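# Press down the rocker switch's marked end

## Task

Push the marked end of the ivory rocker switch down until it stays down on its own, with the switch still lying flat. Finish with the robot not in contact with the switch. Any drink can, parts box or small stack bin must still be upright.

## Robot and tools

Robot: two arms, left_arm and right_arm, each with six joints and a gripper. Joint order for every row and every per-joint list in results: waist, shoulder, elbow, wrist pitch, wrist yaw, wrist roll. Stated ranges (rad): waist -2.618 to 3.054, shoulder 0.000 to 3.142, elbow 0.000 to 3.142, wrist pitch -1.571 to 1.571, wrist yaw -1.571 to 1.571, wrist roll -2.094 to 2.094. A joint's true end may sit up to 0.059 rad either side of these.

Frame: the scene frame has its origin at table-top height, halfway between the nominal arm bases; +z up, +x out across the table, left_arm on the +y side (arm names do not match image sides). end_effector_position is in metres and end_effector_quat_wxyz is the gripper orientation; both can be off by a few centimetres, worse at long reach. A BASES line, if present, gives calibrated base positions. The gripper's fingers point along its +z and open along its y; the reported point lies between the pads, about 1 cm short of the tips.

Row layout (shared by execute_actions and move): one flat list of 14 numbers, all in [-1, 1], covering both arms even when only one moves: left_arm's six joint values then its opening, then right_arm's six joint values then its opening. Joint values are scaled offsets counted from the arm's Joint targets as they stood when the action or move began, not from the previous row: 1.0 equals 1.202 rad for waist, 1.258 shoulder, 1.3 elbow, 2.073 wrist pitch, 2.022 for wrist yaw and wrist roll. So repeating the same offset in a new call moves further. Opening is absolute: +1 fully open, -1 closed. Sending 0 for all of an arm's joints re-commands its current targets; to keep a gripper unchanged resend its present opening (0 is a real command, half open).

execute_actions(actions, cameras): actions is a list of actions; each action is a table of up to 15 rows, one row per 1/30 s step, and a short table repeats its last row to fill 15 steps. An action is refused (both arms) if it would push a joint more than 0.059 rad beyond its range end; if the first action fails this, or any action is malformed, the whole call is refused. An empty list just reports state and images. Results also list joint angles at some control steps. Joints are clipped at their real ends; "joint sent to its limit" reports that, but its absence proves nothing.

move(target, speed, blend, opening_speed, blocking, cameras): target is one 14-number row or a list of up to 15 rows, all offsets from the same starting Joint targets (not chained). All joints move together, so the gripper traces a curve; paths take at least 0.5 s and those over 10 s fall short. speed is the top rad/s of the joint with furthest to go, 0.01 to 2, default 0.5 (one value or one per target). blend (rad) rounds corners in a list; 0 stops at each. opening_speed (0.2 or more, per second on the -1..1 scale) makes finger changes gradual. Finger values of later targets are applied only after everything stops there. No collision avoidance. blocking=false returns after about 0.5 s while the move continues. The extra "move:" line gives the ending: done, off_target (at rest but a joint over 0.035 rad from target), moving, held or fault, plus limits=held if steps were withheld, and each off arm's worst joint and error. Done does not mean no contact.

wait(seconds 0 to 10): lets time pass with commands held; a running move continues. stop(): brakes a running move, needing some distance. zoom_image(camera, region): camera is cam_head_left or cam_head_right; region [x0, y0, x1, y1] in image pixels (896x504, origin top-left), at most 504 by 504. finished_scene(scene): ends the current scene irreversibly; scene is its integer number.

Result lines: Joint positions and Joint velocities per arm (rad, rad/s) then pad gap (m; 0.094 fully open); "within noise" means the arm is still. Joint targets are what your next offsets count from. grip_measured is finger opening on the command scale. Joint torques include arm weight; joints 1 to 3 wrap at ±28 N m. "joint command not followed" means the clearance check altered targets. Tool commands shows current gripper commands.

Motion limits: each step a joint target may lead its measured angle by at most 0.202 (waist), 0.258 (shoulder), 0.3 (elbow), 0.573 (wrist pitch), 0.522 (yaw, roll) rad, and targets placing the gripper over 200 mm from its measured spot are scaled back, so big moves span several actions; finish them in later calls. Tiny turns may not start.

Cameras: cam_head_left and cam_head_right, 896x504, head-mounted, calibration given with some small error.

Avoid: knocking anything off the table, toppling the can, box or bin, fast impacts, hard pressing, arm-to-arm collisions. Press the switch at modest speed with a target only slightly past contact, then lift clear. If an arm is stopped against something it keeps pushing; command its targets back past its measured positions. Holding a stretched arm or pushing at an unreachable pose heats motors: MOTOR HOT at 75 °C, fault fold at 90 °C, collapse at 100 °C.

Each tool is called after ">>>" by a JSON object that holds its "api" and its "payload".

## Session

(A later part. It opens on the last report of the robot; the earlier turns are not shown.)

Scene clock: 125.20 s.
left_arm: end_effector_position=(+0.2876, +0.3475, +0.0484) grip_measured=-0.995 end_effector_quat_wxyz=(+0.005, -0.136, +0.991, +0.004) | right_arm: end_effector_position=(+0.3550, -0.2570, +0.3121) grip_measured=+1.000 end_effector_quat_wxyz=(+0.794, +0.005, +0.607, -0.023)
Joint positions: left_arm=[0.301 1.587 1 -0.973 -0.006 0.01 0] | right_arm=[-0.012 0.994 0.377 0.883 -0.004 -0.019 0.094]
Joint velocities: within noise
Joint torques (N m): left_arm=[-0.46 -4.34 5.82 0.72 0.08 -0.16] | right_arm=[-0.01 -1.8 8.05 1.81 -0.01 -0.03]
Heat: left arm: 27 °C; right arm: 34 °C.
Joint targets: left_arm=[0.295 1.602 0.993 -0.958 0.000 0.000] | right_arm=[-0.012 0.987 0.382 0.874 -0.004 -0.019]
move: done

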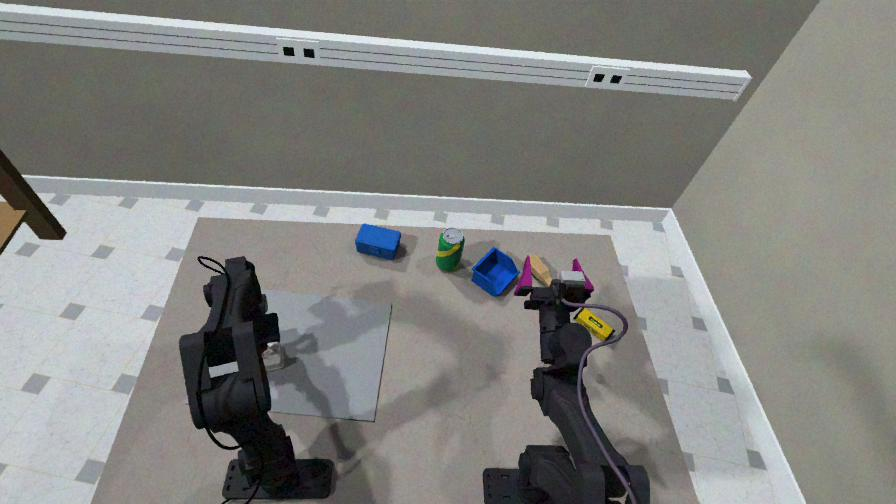

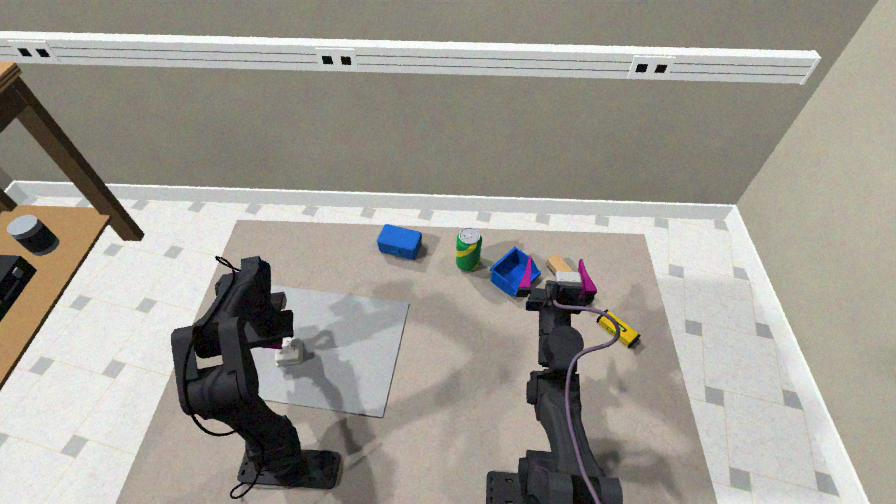

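>>> {"api": "move", "payload": {"target": [0, 0.0065, -0.0130, 0.0121, 0, 0, -1, 0, 0, 0, 0, 0, 0, 1], "speed": 0.1}}

>>> {"api": "zoom_image", "payload": {"camera": "cam_head_right", "region": [250, 310, 320, 370]}}

Scene clock: 127.20 s.
left_arm: end_effector_position=(+0.2869, +0.3474, +0.0429) grip_measured=-0.995 end_effector_quat_wxyz=(+0.004, -0.136, +0.991, +0.004) | right_arm: end_effector_position=(+0.3550, -0.2570, +0.3121) grip_measured=+1.000 end_effector_quat_wxyz=(+0.794, +0.005, +0.607, -0.023)
Joint positions: left_arm=[0.301 1.594 0.984 -0.952 -0.006 0.01 0] | right_arm=[-0.012 0.994 0.377 0.883 -0.004 -0.019 0.094]
Joint velocities: within noise
Joint torques (N m): left_arm=[-0.54 -4.31 5.74 0.78 0.08 -0.12] | right_arm=[-0.01 -1.81 8.05 1.82 -0.02 -0.02]
Heat: left arm: 27 °C; right arm: 34 °C.
Joint targets: left_arm=[0.295 1.610 0.976 -0.933 0.000 0.000] | right_arm=[-0.012 0.987 0.382 0.874 -0.004 -0.019]
move: done

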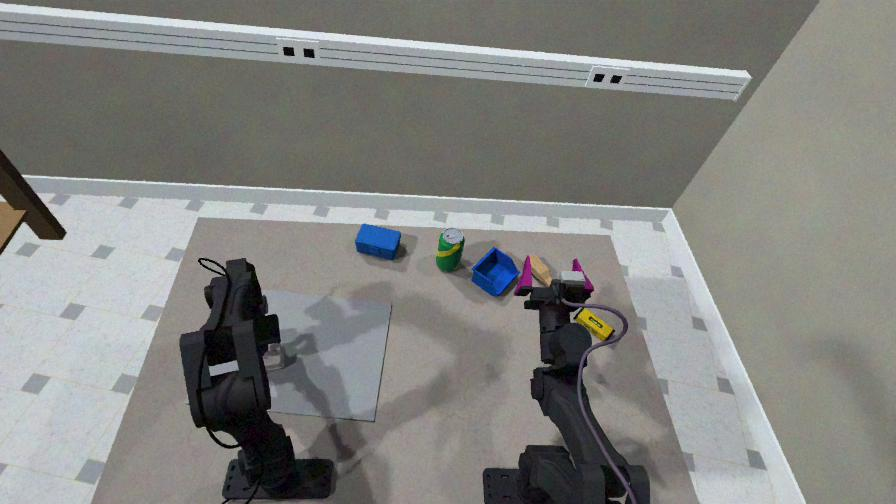

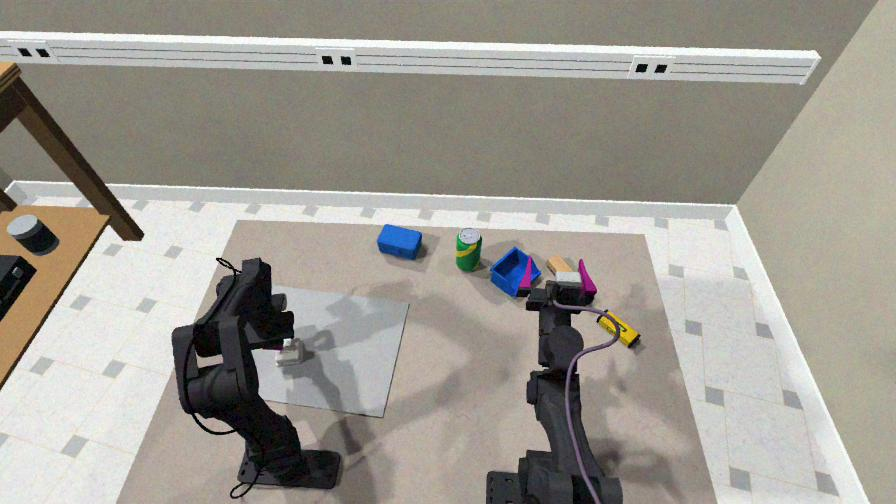

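Scaled by 7.200 from the camera's 896x504 image, which has a finer 1280x720 frame.

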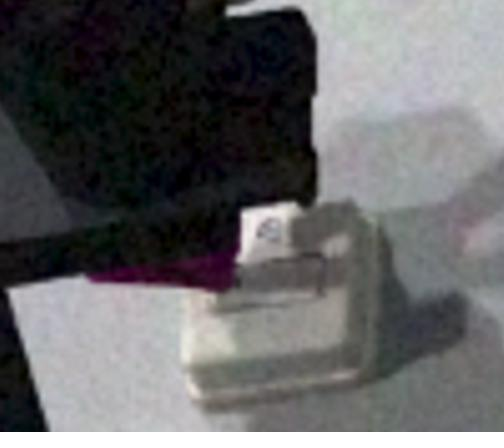

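>>> {"api": "move", "payload": {"target": [0, 0.0044, -0.0087, 0.0081, 0, 0, -1, 0, 0, 0, 0, 0, 0, 1], "speed": 0.1}}

>>> {"api": "zoom_image", "payload": {"camera": "cam_head_right", "region": [250, 310, 320, 370]}}

Scene clock: 129.20 s.
left_arm: end_effector_position=(+0.2869, +0.3473, +0.0426) grip_measured=-0.995 end_effector_quat_wxyz=(+0.004, -0.136, +0.991, +0.004) | right_arm: end_effector_position=(+0.3550, -0.2570, +0.3121) grip_measured=+1.000 end_effector_quat_wxyz=(+0.794, +0.005, +0.607, -0.023)
Joint positions: left_arm=[0.301 1.594 0.982 -0.951 -0.006 0.01 0] | right_arm=[-0.012 0.994 0.377 0.883 -0.004 -0.019 0.094]
Joint velocities: within noise
Joint torques (N m): left_arm=[-0.58 -3.89 4.83 0.92 0.11 -0.12] | right_arm=[0.01 -1.8 8.03 1.82 -0.01 -0.02]
Heat: left arm: 27 °C; right arm: 34 °C.
Joint targets: left_arm=[0.295 1.616 0.965 -0.916 0.000 0.000] | right_arm=[-0.012 0.987 0.382 0.874 -0.004 -0.019]
move: done

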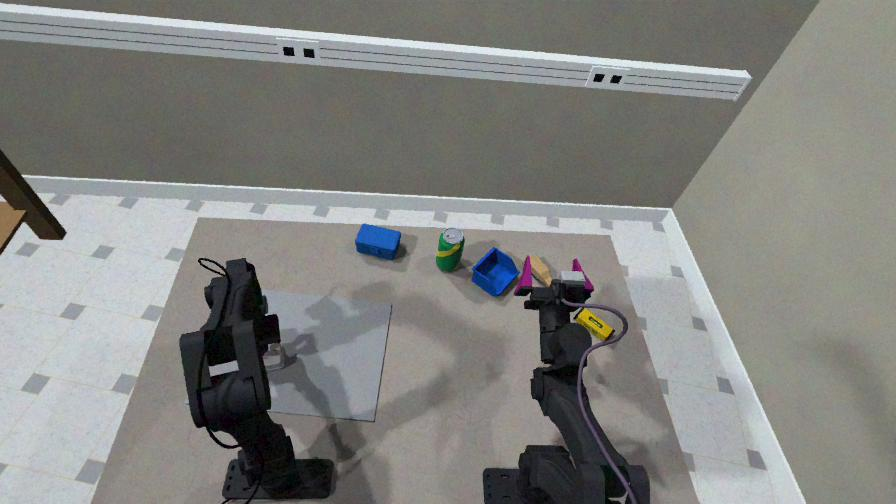

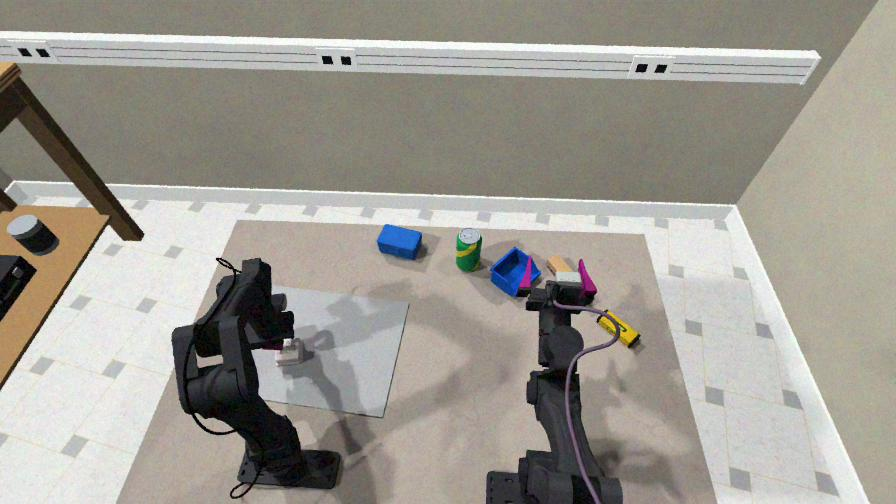

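Scaled by 7.200 from the camera's 896x504 image, which has a finer 1280x720 frame.

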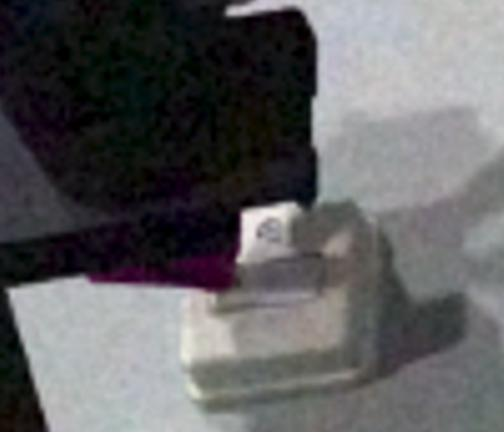

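>>> {"api": "move", "payload": {"target": [0, 0.0044, -0.0087, 0.0081, 0, 0, -1, 0, 0, 0, 0, 0, 0, 1], "speed": 0.1}}

>>> {"api": "zoom_image", "payload": {"camera": "cam_head_right", "region": [250, 310, 320, 370]}}

Scene clock: 131.10 s.
left_arm: end_effector_position=(+0.2870, +0.3476, +0.0369) grip_measured=-0.995 end_effector_quat_wxyz=(+0.005, -0.136, +0.991, +0.004) | right_arm: end_effector_position=(+0.3550, -0.2570, +0.3121) grip_measured=+1.000 end_effector_quat_wxyz=(+0.794, +0.005, +0.607, -0.023)
Joint positions: left_arm=[0.301 1.601 0.966 -0.925 -0.007 0.009 0] | right_arm=[-0.012 0.994 0.377 0.883 -0.004 -0.019 0.094]
Joint velocities: within noise
Joint torques (N m): left_arm=[-0.58 -4.05 5.29 0.8 0.09 -0.12] | right_arm=[-0.01 -1.83 8.02 1.82 -0.01 -0.03]
Heat: left arm: 27 °C; right arm: 34 °C.
Joint targets: left_arm=[0.295 1.621 0.954 -0.900 0.000 0.000] | right_arm=[-0.012 0.987 0.382 0.874 -0.004 -0.019]
move: done

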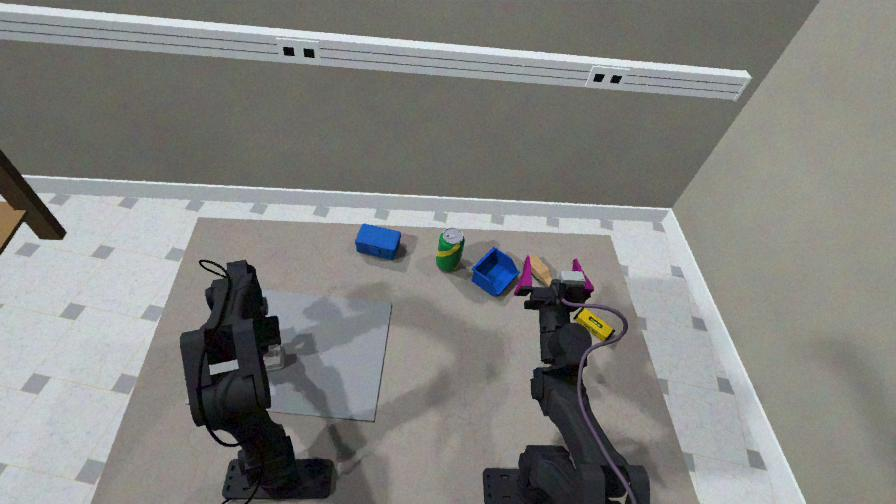

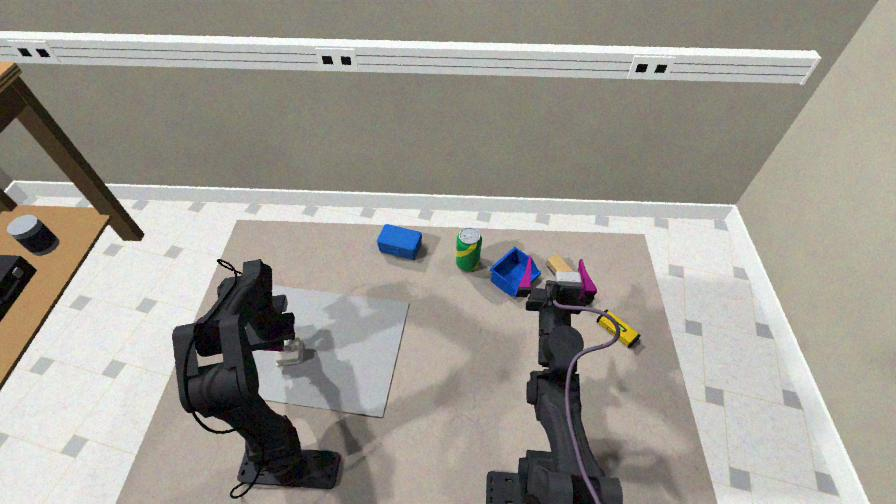

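Scaled by 7.200 from the camera's 896x504 image, which has a finer 1280x720 frame.

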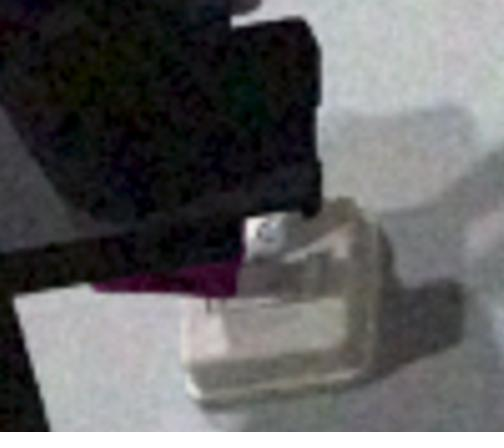

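>>> {"api": "move", "payload": {"target": [0, 0.0033, -0.0065, 0.0061, 0, 0, -1, 0, 0, 0, 0, 0, 0, 1], "speed": 0.1}}

>>> {"api": "zoom_image", "payload": {"camera": "cam_head_right", "region": [250, 310, 320, 370]}}

Scene clock: 132.73 s.
left_arm: end_effector_position=(+0.2870, +0.3476, +0.0367) grip_measured=-0.995 end_effector_quat_wxyz=(+0.005, -0.136, +0.991, +0.004) | right_arm: end_effector_position=(+0.3550, -0.2570, +0.3121) grip_measured=+1.000 end_effector_quat_wxyz=(+0.794, +0.005, +0.607, -0.023)
Joint positions: left_arm=[0.301 1.601 0.965 -0.923 -0.007 0.009 0] | right_arm=[-0.012 0.994 0.377 0.883 -0.004 -0.019 0.094]
Joint velocities: within noise
Joint torques (N m): left_arm=[-0.5 -3.73 4.62 0.93 0.08 -0.13] | right_arm=[0.01 -1.81 8.03 1.81 -0.01 -0.02]
Heat: left arm: 27 °C; right arm: 34 °C.
Joint targets: left_arm=[0.295 1.625 0.945 -0.887 0.000 0.000] | right_arm=[-0.012 0.987 0.382 0.874 -0.004 -0.019]
move: off_target (left_arm); left_arm: the wrist pitch is farthest, 0.036 rad from its target

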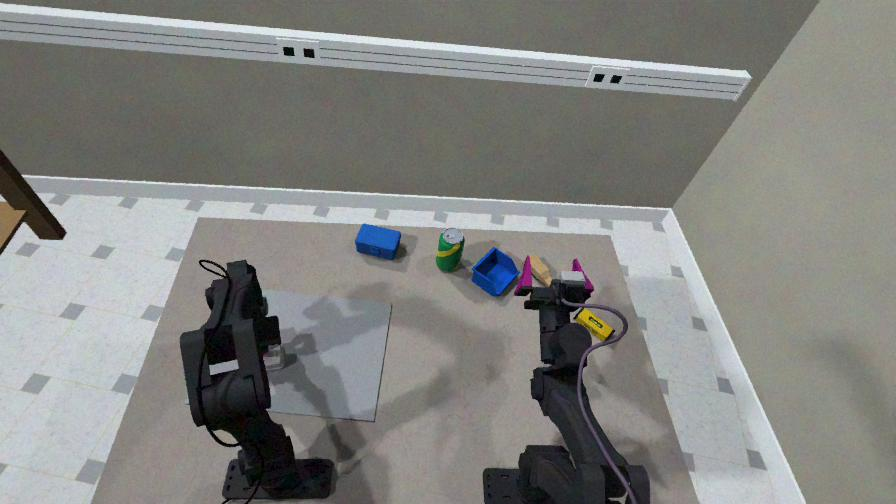

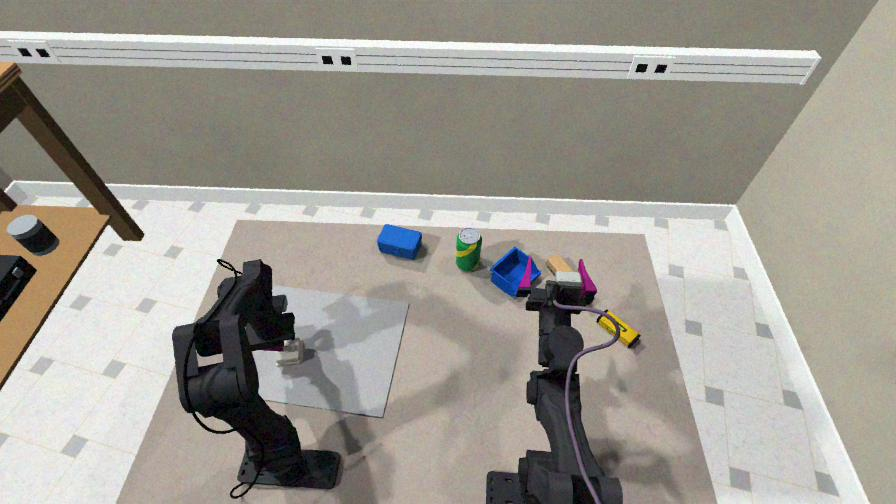

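Scaled by 7.200 from the camera's 896x504 image, which has a finer 1280x720 frame.

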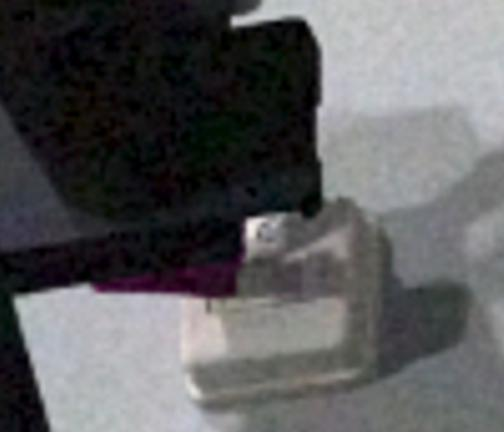

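>>> {"api": "move", "payload": {"target": [0, -0.0545, 0.1085, -0.1011, 0, 0, -1, 0, 0, 0, 0, 0, 0, 1], "speed": 0.3}}

>>> {"api": "zoom_image", "payload": {"camera": "cam_head_right", "region": [250, 310, 320, 370]}}

>>> {"api": "zoom_image", "payload": {"camera": "cam_head_left", "region": [230, 310, 300, 370]}}

Scene clock: 135.87 s.
left_arm: end_effector_position=(+0.2800, +0.3455, +0.0633) grip_measured=-0.995 end_effector_quat_wxyz=(-0.021, -0.136, +0.990, +0.001) | right_arm: end_effector_position=(+0.3550, -0.2570, +0.3121) grip_measured=+1.000 end_effector_quat_wxyz=(+0.794, +0.005, +0.607, -0.023)
Joint positions: left_arm=[0.301 1.588 1.063 -1.087 -0.007 0.009 0] | right_arm=[-0.012 0.994 0.377 0.883 -0.004 -0.019 0.094]
Joint velocities: within noise
Joint torques (N m): left_arm=[-0.57 -8.27 8.77 0.39 0.08 -0.13] | right_arm=[-0.01 -1.8 8.03 1.82 -0.02 -0.03]
Heat: left arm: 27 °C; right arm: 35 °C.
Joint targets: left_arm=[0.295 1.557 1.086 -1.096 0.000 0.000] | right_arm=[-0.012 0.987 0.382 0.874 -0.004 -0.019]
move: done

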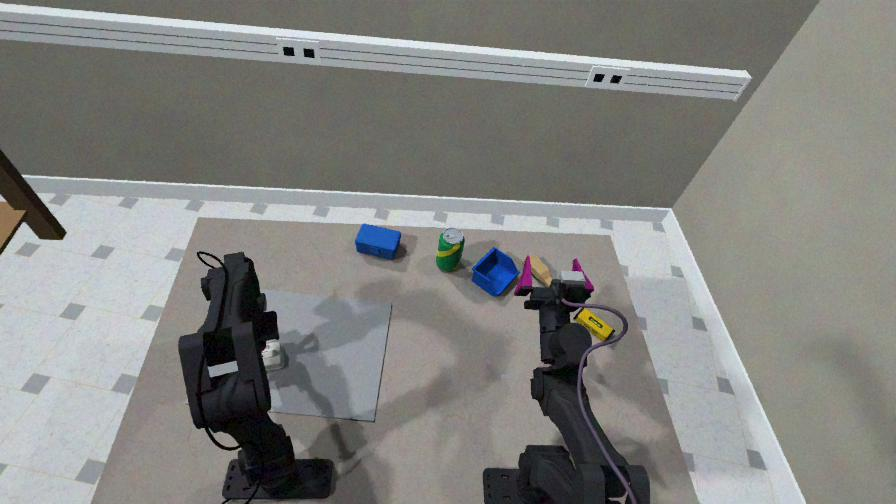

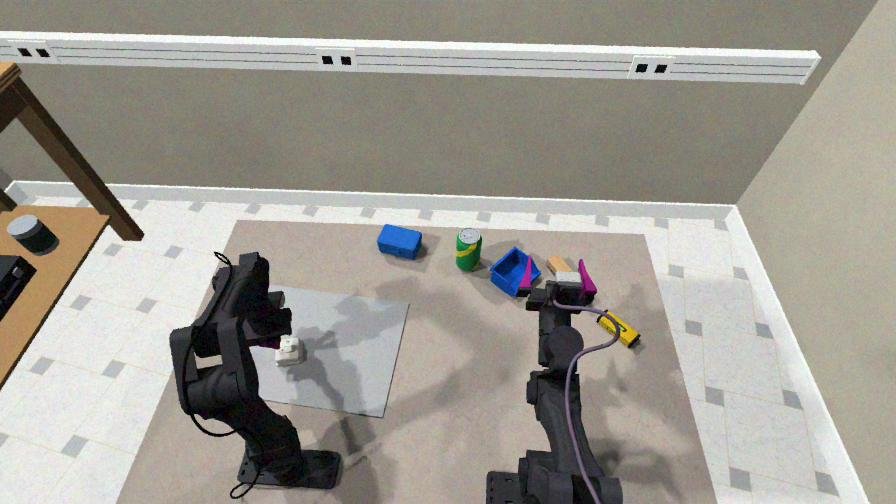

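Scaled by 7.200 from the camera's 896x504 image, which has a finer 1280x720 frame.

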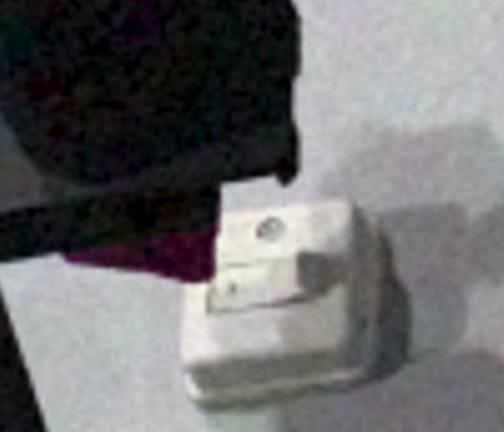

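Scaled by 7.200 from the camera's 896x504 image, which has a finer 1280x720 frame.

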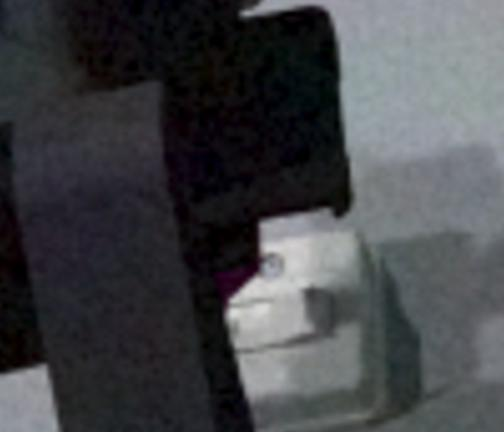

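>>> {"api": "move", "payload": {"target": [-0.5399, 0.2312, 0.2355, -0.0093, 0, 0, -1, 0.2526, 0.7420, 0.8513, -0.9711, 0.002, 0.0094, -1], "speed": 0.7, "opening_speed": 2.0}}

>>> {"api": "zoom_image", "payload": {"camera": "cam_head_right", "region": [260, 280, 400, 390]}}

>>> {"api": "zoom_image", "payload": {"camera": "cam_head_left", "region": [260, 280, 400, 390]}}

Scene clock: 187.40 s.
left_arm: end_effector_position=(+0.3466, +0.1534, +0.0704) grip_measured=-0.995 end_effector_quat_wxyz=(+0.002, +0.188, +0.982, +0.003) | right_arm: end_effector_position=(+0.3435, -0.1523, +0.0690) grip_measured=-0.997 end_effector_quat_wxyz=(-0.002, -0.132, +0.991, +0.002)
Joint positions: left_arm=[-0.352 1.827 1.366 -1.107 -0.006 0.009 0] | right_arm=[0.289 1.899 1.455 -1.13 -0.004 -0.005 0]
Joint velocities: within noise
Joint torques (N m): left_arm=[-0.21 -6.2 9.26 0.46 0.06 -0.13] | right_arm=[0.21 -6.42 9.37 0.23 0.04 0.02]
Heat: left arm: 29 °C; right arm: 35 °C.
Joint targets: left_arm=[-0.355 1.848 1.393 -1.115 0.000 0.000] | right_arm=[0.291 1.920 1.489 -1.139 0.000 0.000]
move: done

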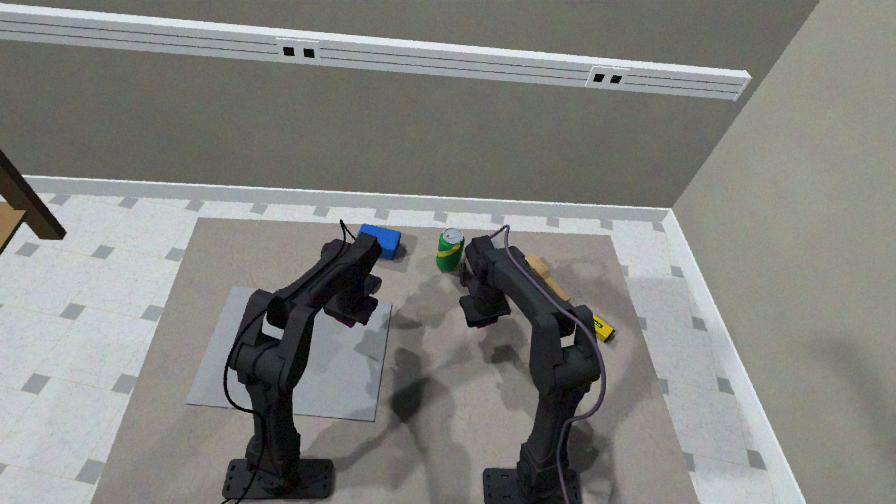

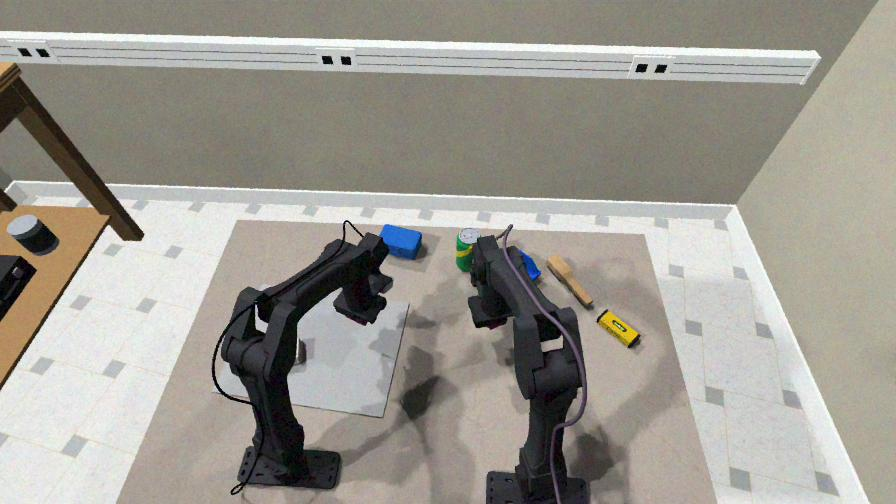

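Scaled by 3.600 from the camera's 896x504 image, which has a finer 1280x720 frame.

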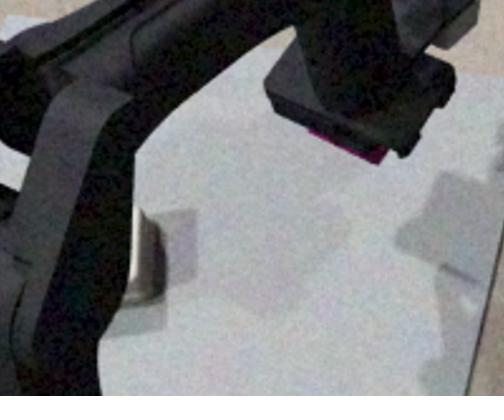

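Scaled by 3.600 from the camera's 896x504 image, which has a finer 1280x720 frame.

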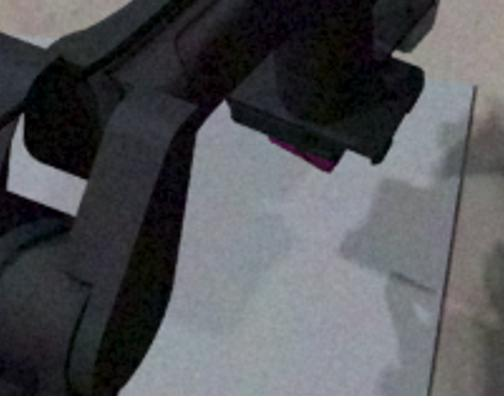

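>>> {"api": "zoom_image", "payload": {"camera": "cam_head_right", "region": [340, 305, 380, 335]}}

>>> {"api": "zoom_image", "payload": {"camera": "cam_head_left", "region": [325, 305, 365, 335]}}

>>> {"api": "zoom_image", "payload": {"camera": "cam_head_right", "region": [475, 305, 515, 335]}}

>>> {"api": "zoom_image", "payload": {"camera": "cam_head_left", "region": [460, 305, 500, 335]}}

Scaled by 12.600 from the camera's 896x504 image, which has a finer 1280x720 frame.

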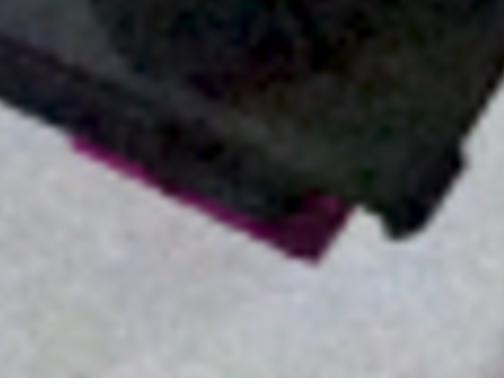

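Scaled by 12.600 from the camera's 896x504 image, which has a finer 1280x720 frame.

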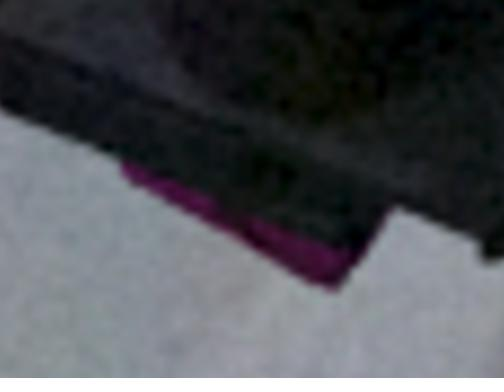

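Scaled by 12.600 from the camera's 896x504 image, which has a finer 1280x720 frame.

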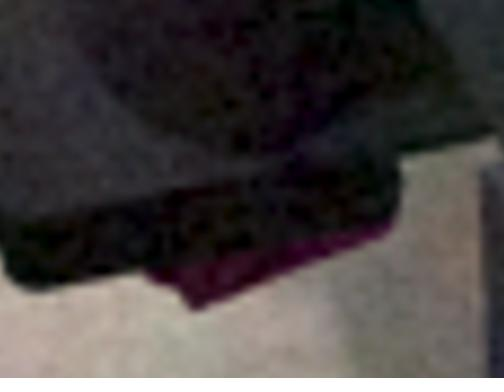

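Scaled by 12.600 from the camera's 896x504 image, which has a finer 1280x720 frame.

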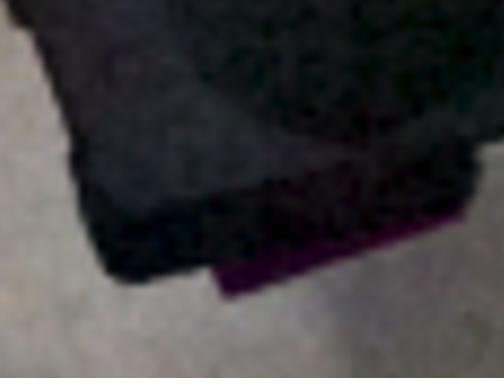

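>>> {"api": "move", "payload": {"target": [0.3641, 0.2417, 0.3362, -0.0645, 0, 0, -1, 0.1502, -0.4242, -0.4470, 0.0225, 0, 0, -1], "speed": 0.6}}

>>> {"api": "zoom_image", "payload": {"camera": "cam_head_right", "region": [280, 270, 340, 315]}}

>>> {"api": "zoom_image", "payload": {"camera": "cam_head_left", "region": [260, 270, 320, 315]}}

>>> {"api": "zoom_image", "payload": {"camera": "cam_head_right", "region": [470, 370, 530, 415]}}

>>> {"api": "zoom_image", "payload": {"camera": "cam_head_left", "region": [450, 370, 510, 415]}}

Scene clock: 205.43 s.
left_arm: end_effector_position=(+0.4456, +0.3028, +0.0734) grip_measured=-0.995 end_effector_quat_wxyz=(+0.003, -0.031, +1.000, +0.002) | right_arm: end_effector_position=(+0.2017, -0.1500, +0.0707) grip_measured=-0.997 end_effector_quat_wxyz=(-0.007, -0.219, +0.976, +0.000)
Joint positions: left_arm=[0.089 2.126 1.802 -1.24 -0.004 0.009 0] | right_arm=[0.467 1.408 0.927 -1.105 -0.004 -0.004 0]
Joint velocities: within noise
Joint torques (N m): left_arm=[-0.54 -8.64 9.43 0.47 0.06 -0.1] | right_arm=[0.42 -5.15 4.82 0.43 0.04 0.03]
Heat: left arm: 30 °C; right arm: 34 °C.
Joint targets: left_arm=[0.083 2.152 1.829 -1.249 0.000 0.000] | right_arm=[0.472 1.386 0.908 -1.092 0.000 0.001]
move: done

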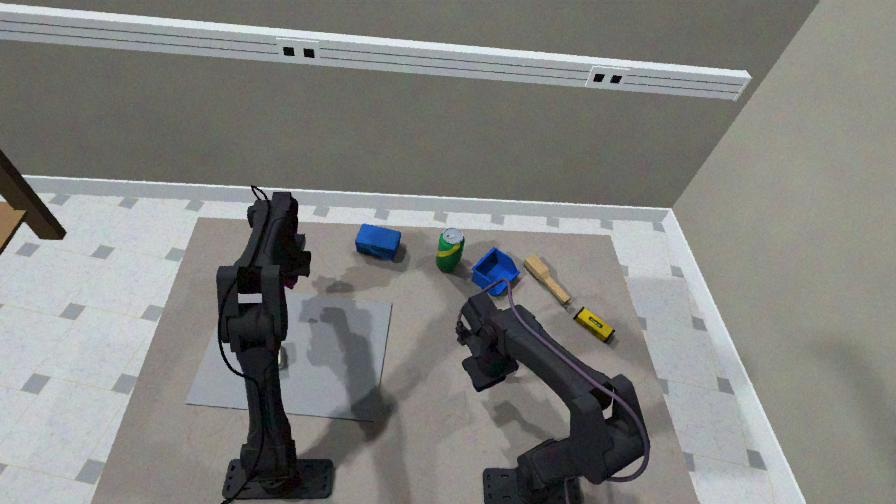

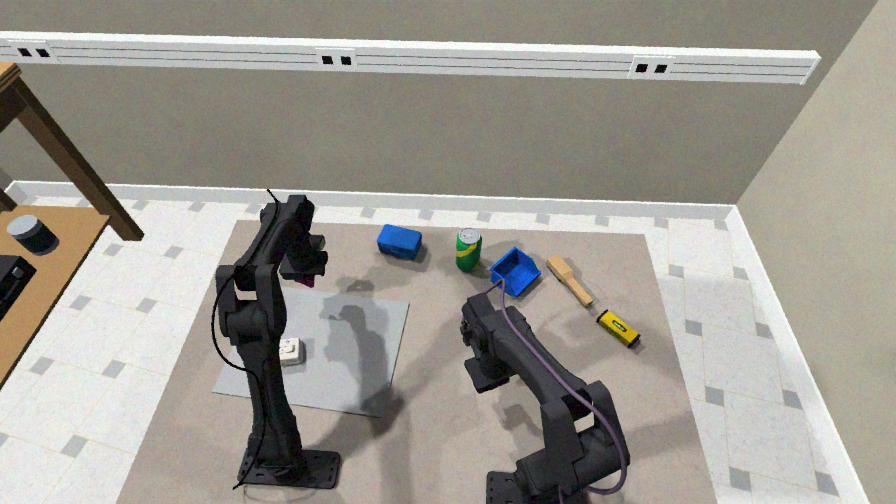

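Scaled by 8.400 from the camera's 896x504 image, which has a finer 1280x720 frame.

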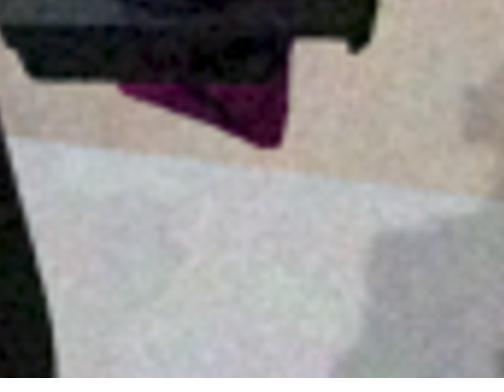

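Scaled by 8.400 from the camera's 896x504 image, which has a finer 1280x720 frame.

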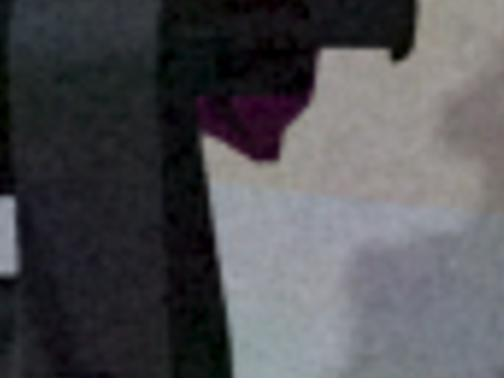

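Scaled by 8.400 from the camera's 896x504 image, which has a finer 1280x720 frame.

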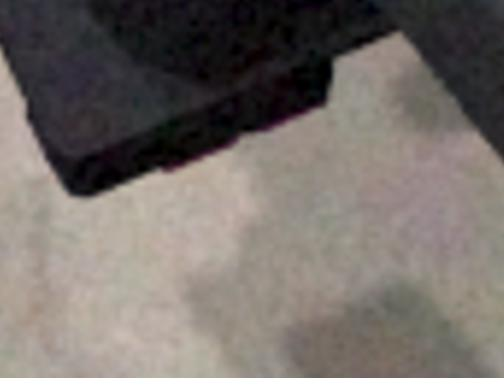

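Scaled by 8.400 from the camera's 896x504 image, which has a finer 1280x720 frame.

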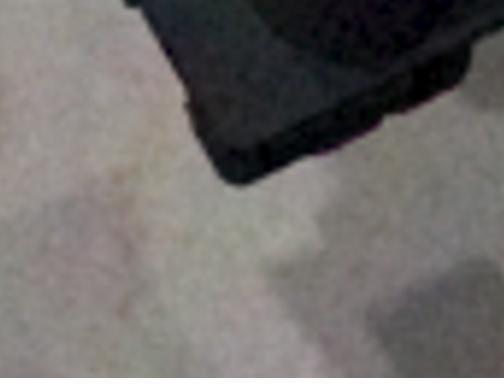

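>>> {"api": "move", "payload": {"target": [-0.5101, 0.0413, 0.0642, -0.0146, 0, 0, -1, -0.4742, 0.7327, 0.9055, -0.1235, 0, 0, -1], "speed": 0.6}}

>>> {"api": "zoom_image", "payload": {"camera": "cam_head_right", "region": [390, 280, 450, 325]}}

>>> {"api": "zoom_image", "payload": {"camera": "cam_head_left", "region": [380, 280, 440, 325]}}

>>> {"api": "zoom_image", "payload": {"camera": "cam_head_right", "region": [520, 270, 580, 315]}}

>>> {"api": "zoom_image", "payload": {"camera": "cam_head_left", "region": [500, 270, 560, 315]}}

Scene clock: 214.13 s.
left_arm: end_effector_position=(+0.3973, +0.0512, +0.0749) grip_measured=-0.995 end_effector_quat_wxyz=(+0.005, +0.276, +0.961, +0.000) | right_arm: end_effector_position=(+0.4444, -0.3010, +0.0714) grip_measured=-0.997 end_effector_quat_wxyz=(-0.002, +0.064, +0.998, +0.002)
Joint positions: left_arm=[-0.533 2.175 1.886 -1.271 -0.004 0.009 0] | right_arm=[-0.103 2.282 2.047 -1.339 -0.003 -0.004 0]
Joint velocities: within noise
Joint torques (N m): left_arm=[0.31 -8.59 9.4 0.46 0.05 -0.12] | right_arm=[0.64 -9.09 9.76 0.29 0.03 0.03]
Heat: left arm: 30 °C; right arm: 34 °C.
Joint targets: left_arm=[-0.530 2.204 1.913 -1.280 0.000 0.000] | right_arm=[-0.098 2.308 2.085 -1.349 0.000 0.000]
move: off_target (right_arm); right_arm: the elbow is farthest, 0.038 rad from its target

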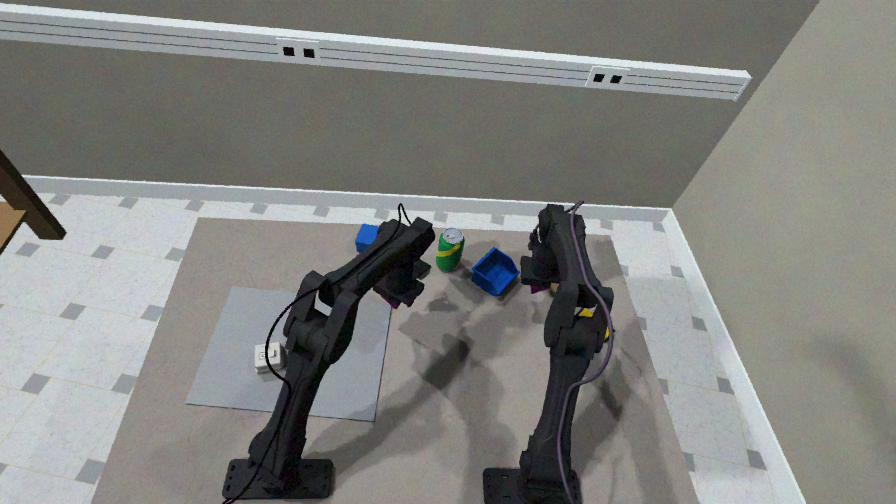

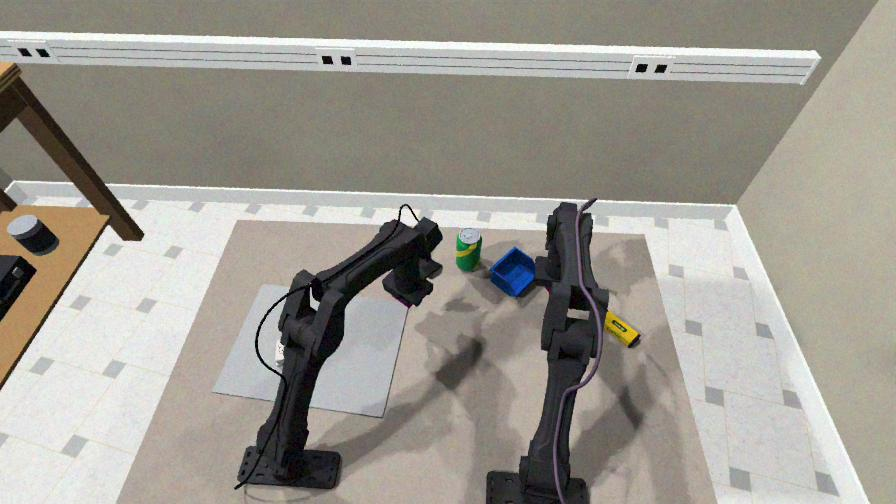

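Scaled by 8.400 from the camera's 896x504 image, which has a finer 1280x720 frame.

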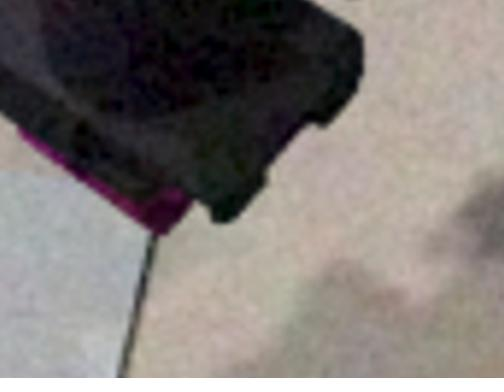

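Scaled by 8.400 from the camera's 896x504 image, which has a finer 1280x720 frame.

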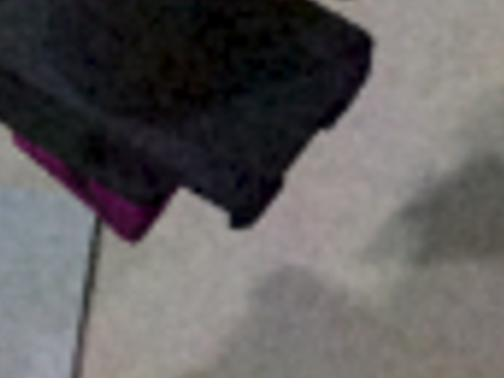

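Scaled by 8.400 from the camera's 896x504 image, which has a finer 1280x720 frame.

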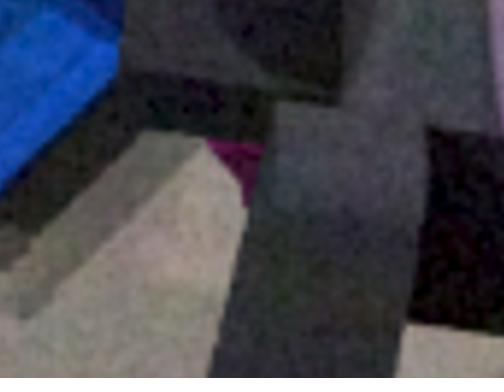

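Scaled by 8.400 from the camera's 896x504 image, which has a finer 1280x720 frame.

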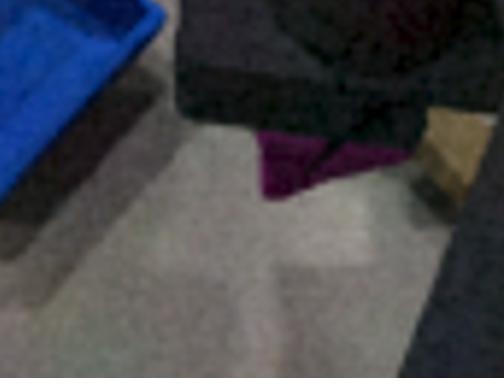

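>>> {"api": "move", "payload": {"target": [[-0.0759, -0.6841, -0.7989, 0.0860, 0, 0, -1, 0.3241, -0.3081, -0.4587, 0.1013, 0, 0, -1], [-0.0759, -0.6841, -0.7989, 0.0860, 0, 0, -1, 0.5639, 0.0650, 0.1099, -0.0288, 0, 0, -1]], "speed": 0.7, "blend": 0.1}}

>>> {"api": "zoom_image", "payload": {"camera": "cam_head_right", "region": [410, 285, 470, 330]}}

>>> {"api": "zoom_image", "payload": {"camera": "cam_head_left", "region": [390, 285, 450, 330]}}

Scene clock: 223.60 s.
left_arm: end_effector_position=(+0.1997, +0.1531, +0.0669) grip_measured=-0.995 end_effector_quat_wxyz=(-0.015, +0.315, +0.949, +0.007) | right_arm: end_effector_position=(+0.3945, -0.0008, +0.0739) grip_measured=-0.997 end_effector_quat_wxyz=(+0.001, -0.276, +0.961, +0.002)
Joint positions: left_arm=[-0.614 1.369 0.881 -1.115 -0.004 0.009 0] | right_arm=[0.584 2.36 2.191 -1.399 -0.003 -0.004 0]
Joint velocities: within noise
Joint torques (N m): left_arm=[-0.53 -5.79 5.97 0.61 0.06 -0.13] | right_arm=[-0.42 -9.31 9.63 0.28 0.03 0.02]
Heat: left arm: 29 °C; right arm: 34 °C.
Joint targets: left_arm=[-0.621 1.343 0.874 -1.101 0.000 0.000] | right_arm=[0.580 2.390 2.228 -1.408 0.000 0.001]
move: off_target (right_arm); right_arm: the elbow is farthest, 0.037 rad from its target

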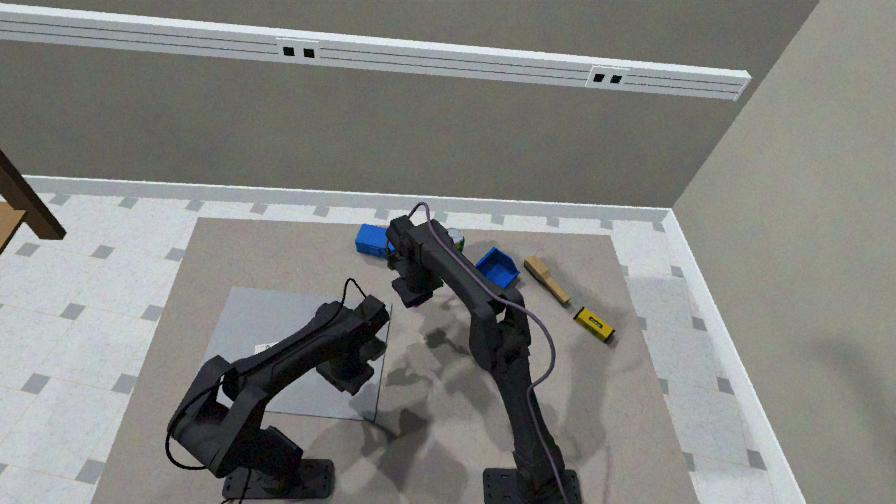

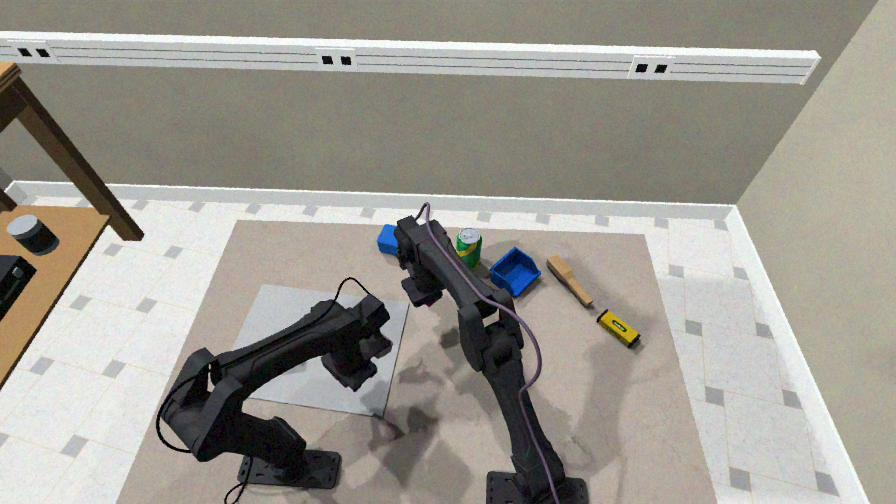

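Scaled by 8.400 from the camera's 896x504 image, which has a finer 1280x720 frame.

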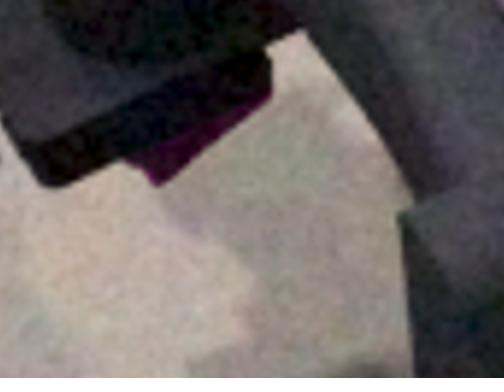

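Scaled by 8.400 from the camera's 896x504 image, which has a finer 1280x720 frame.

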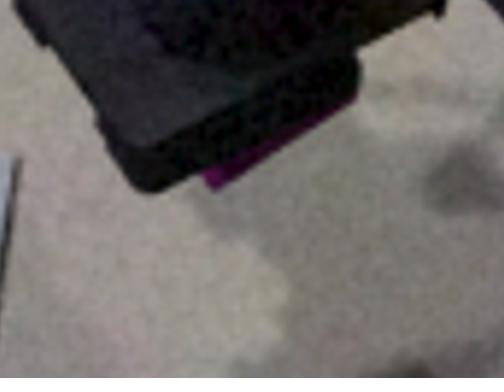

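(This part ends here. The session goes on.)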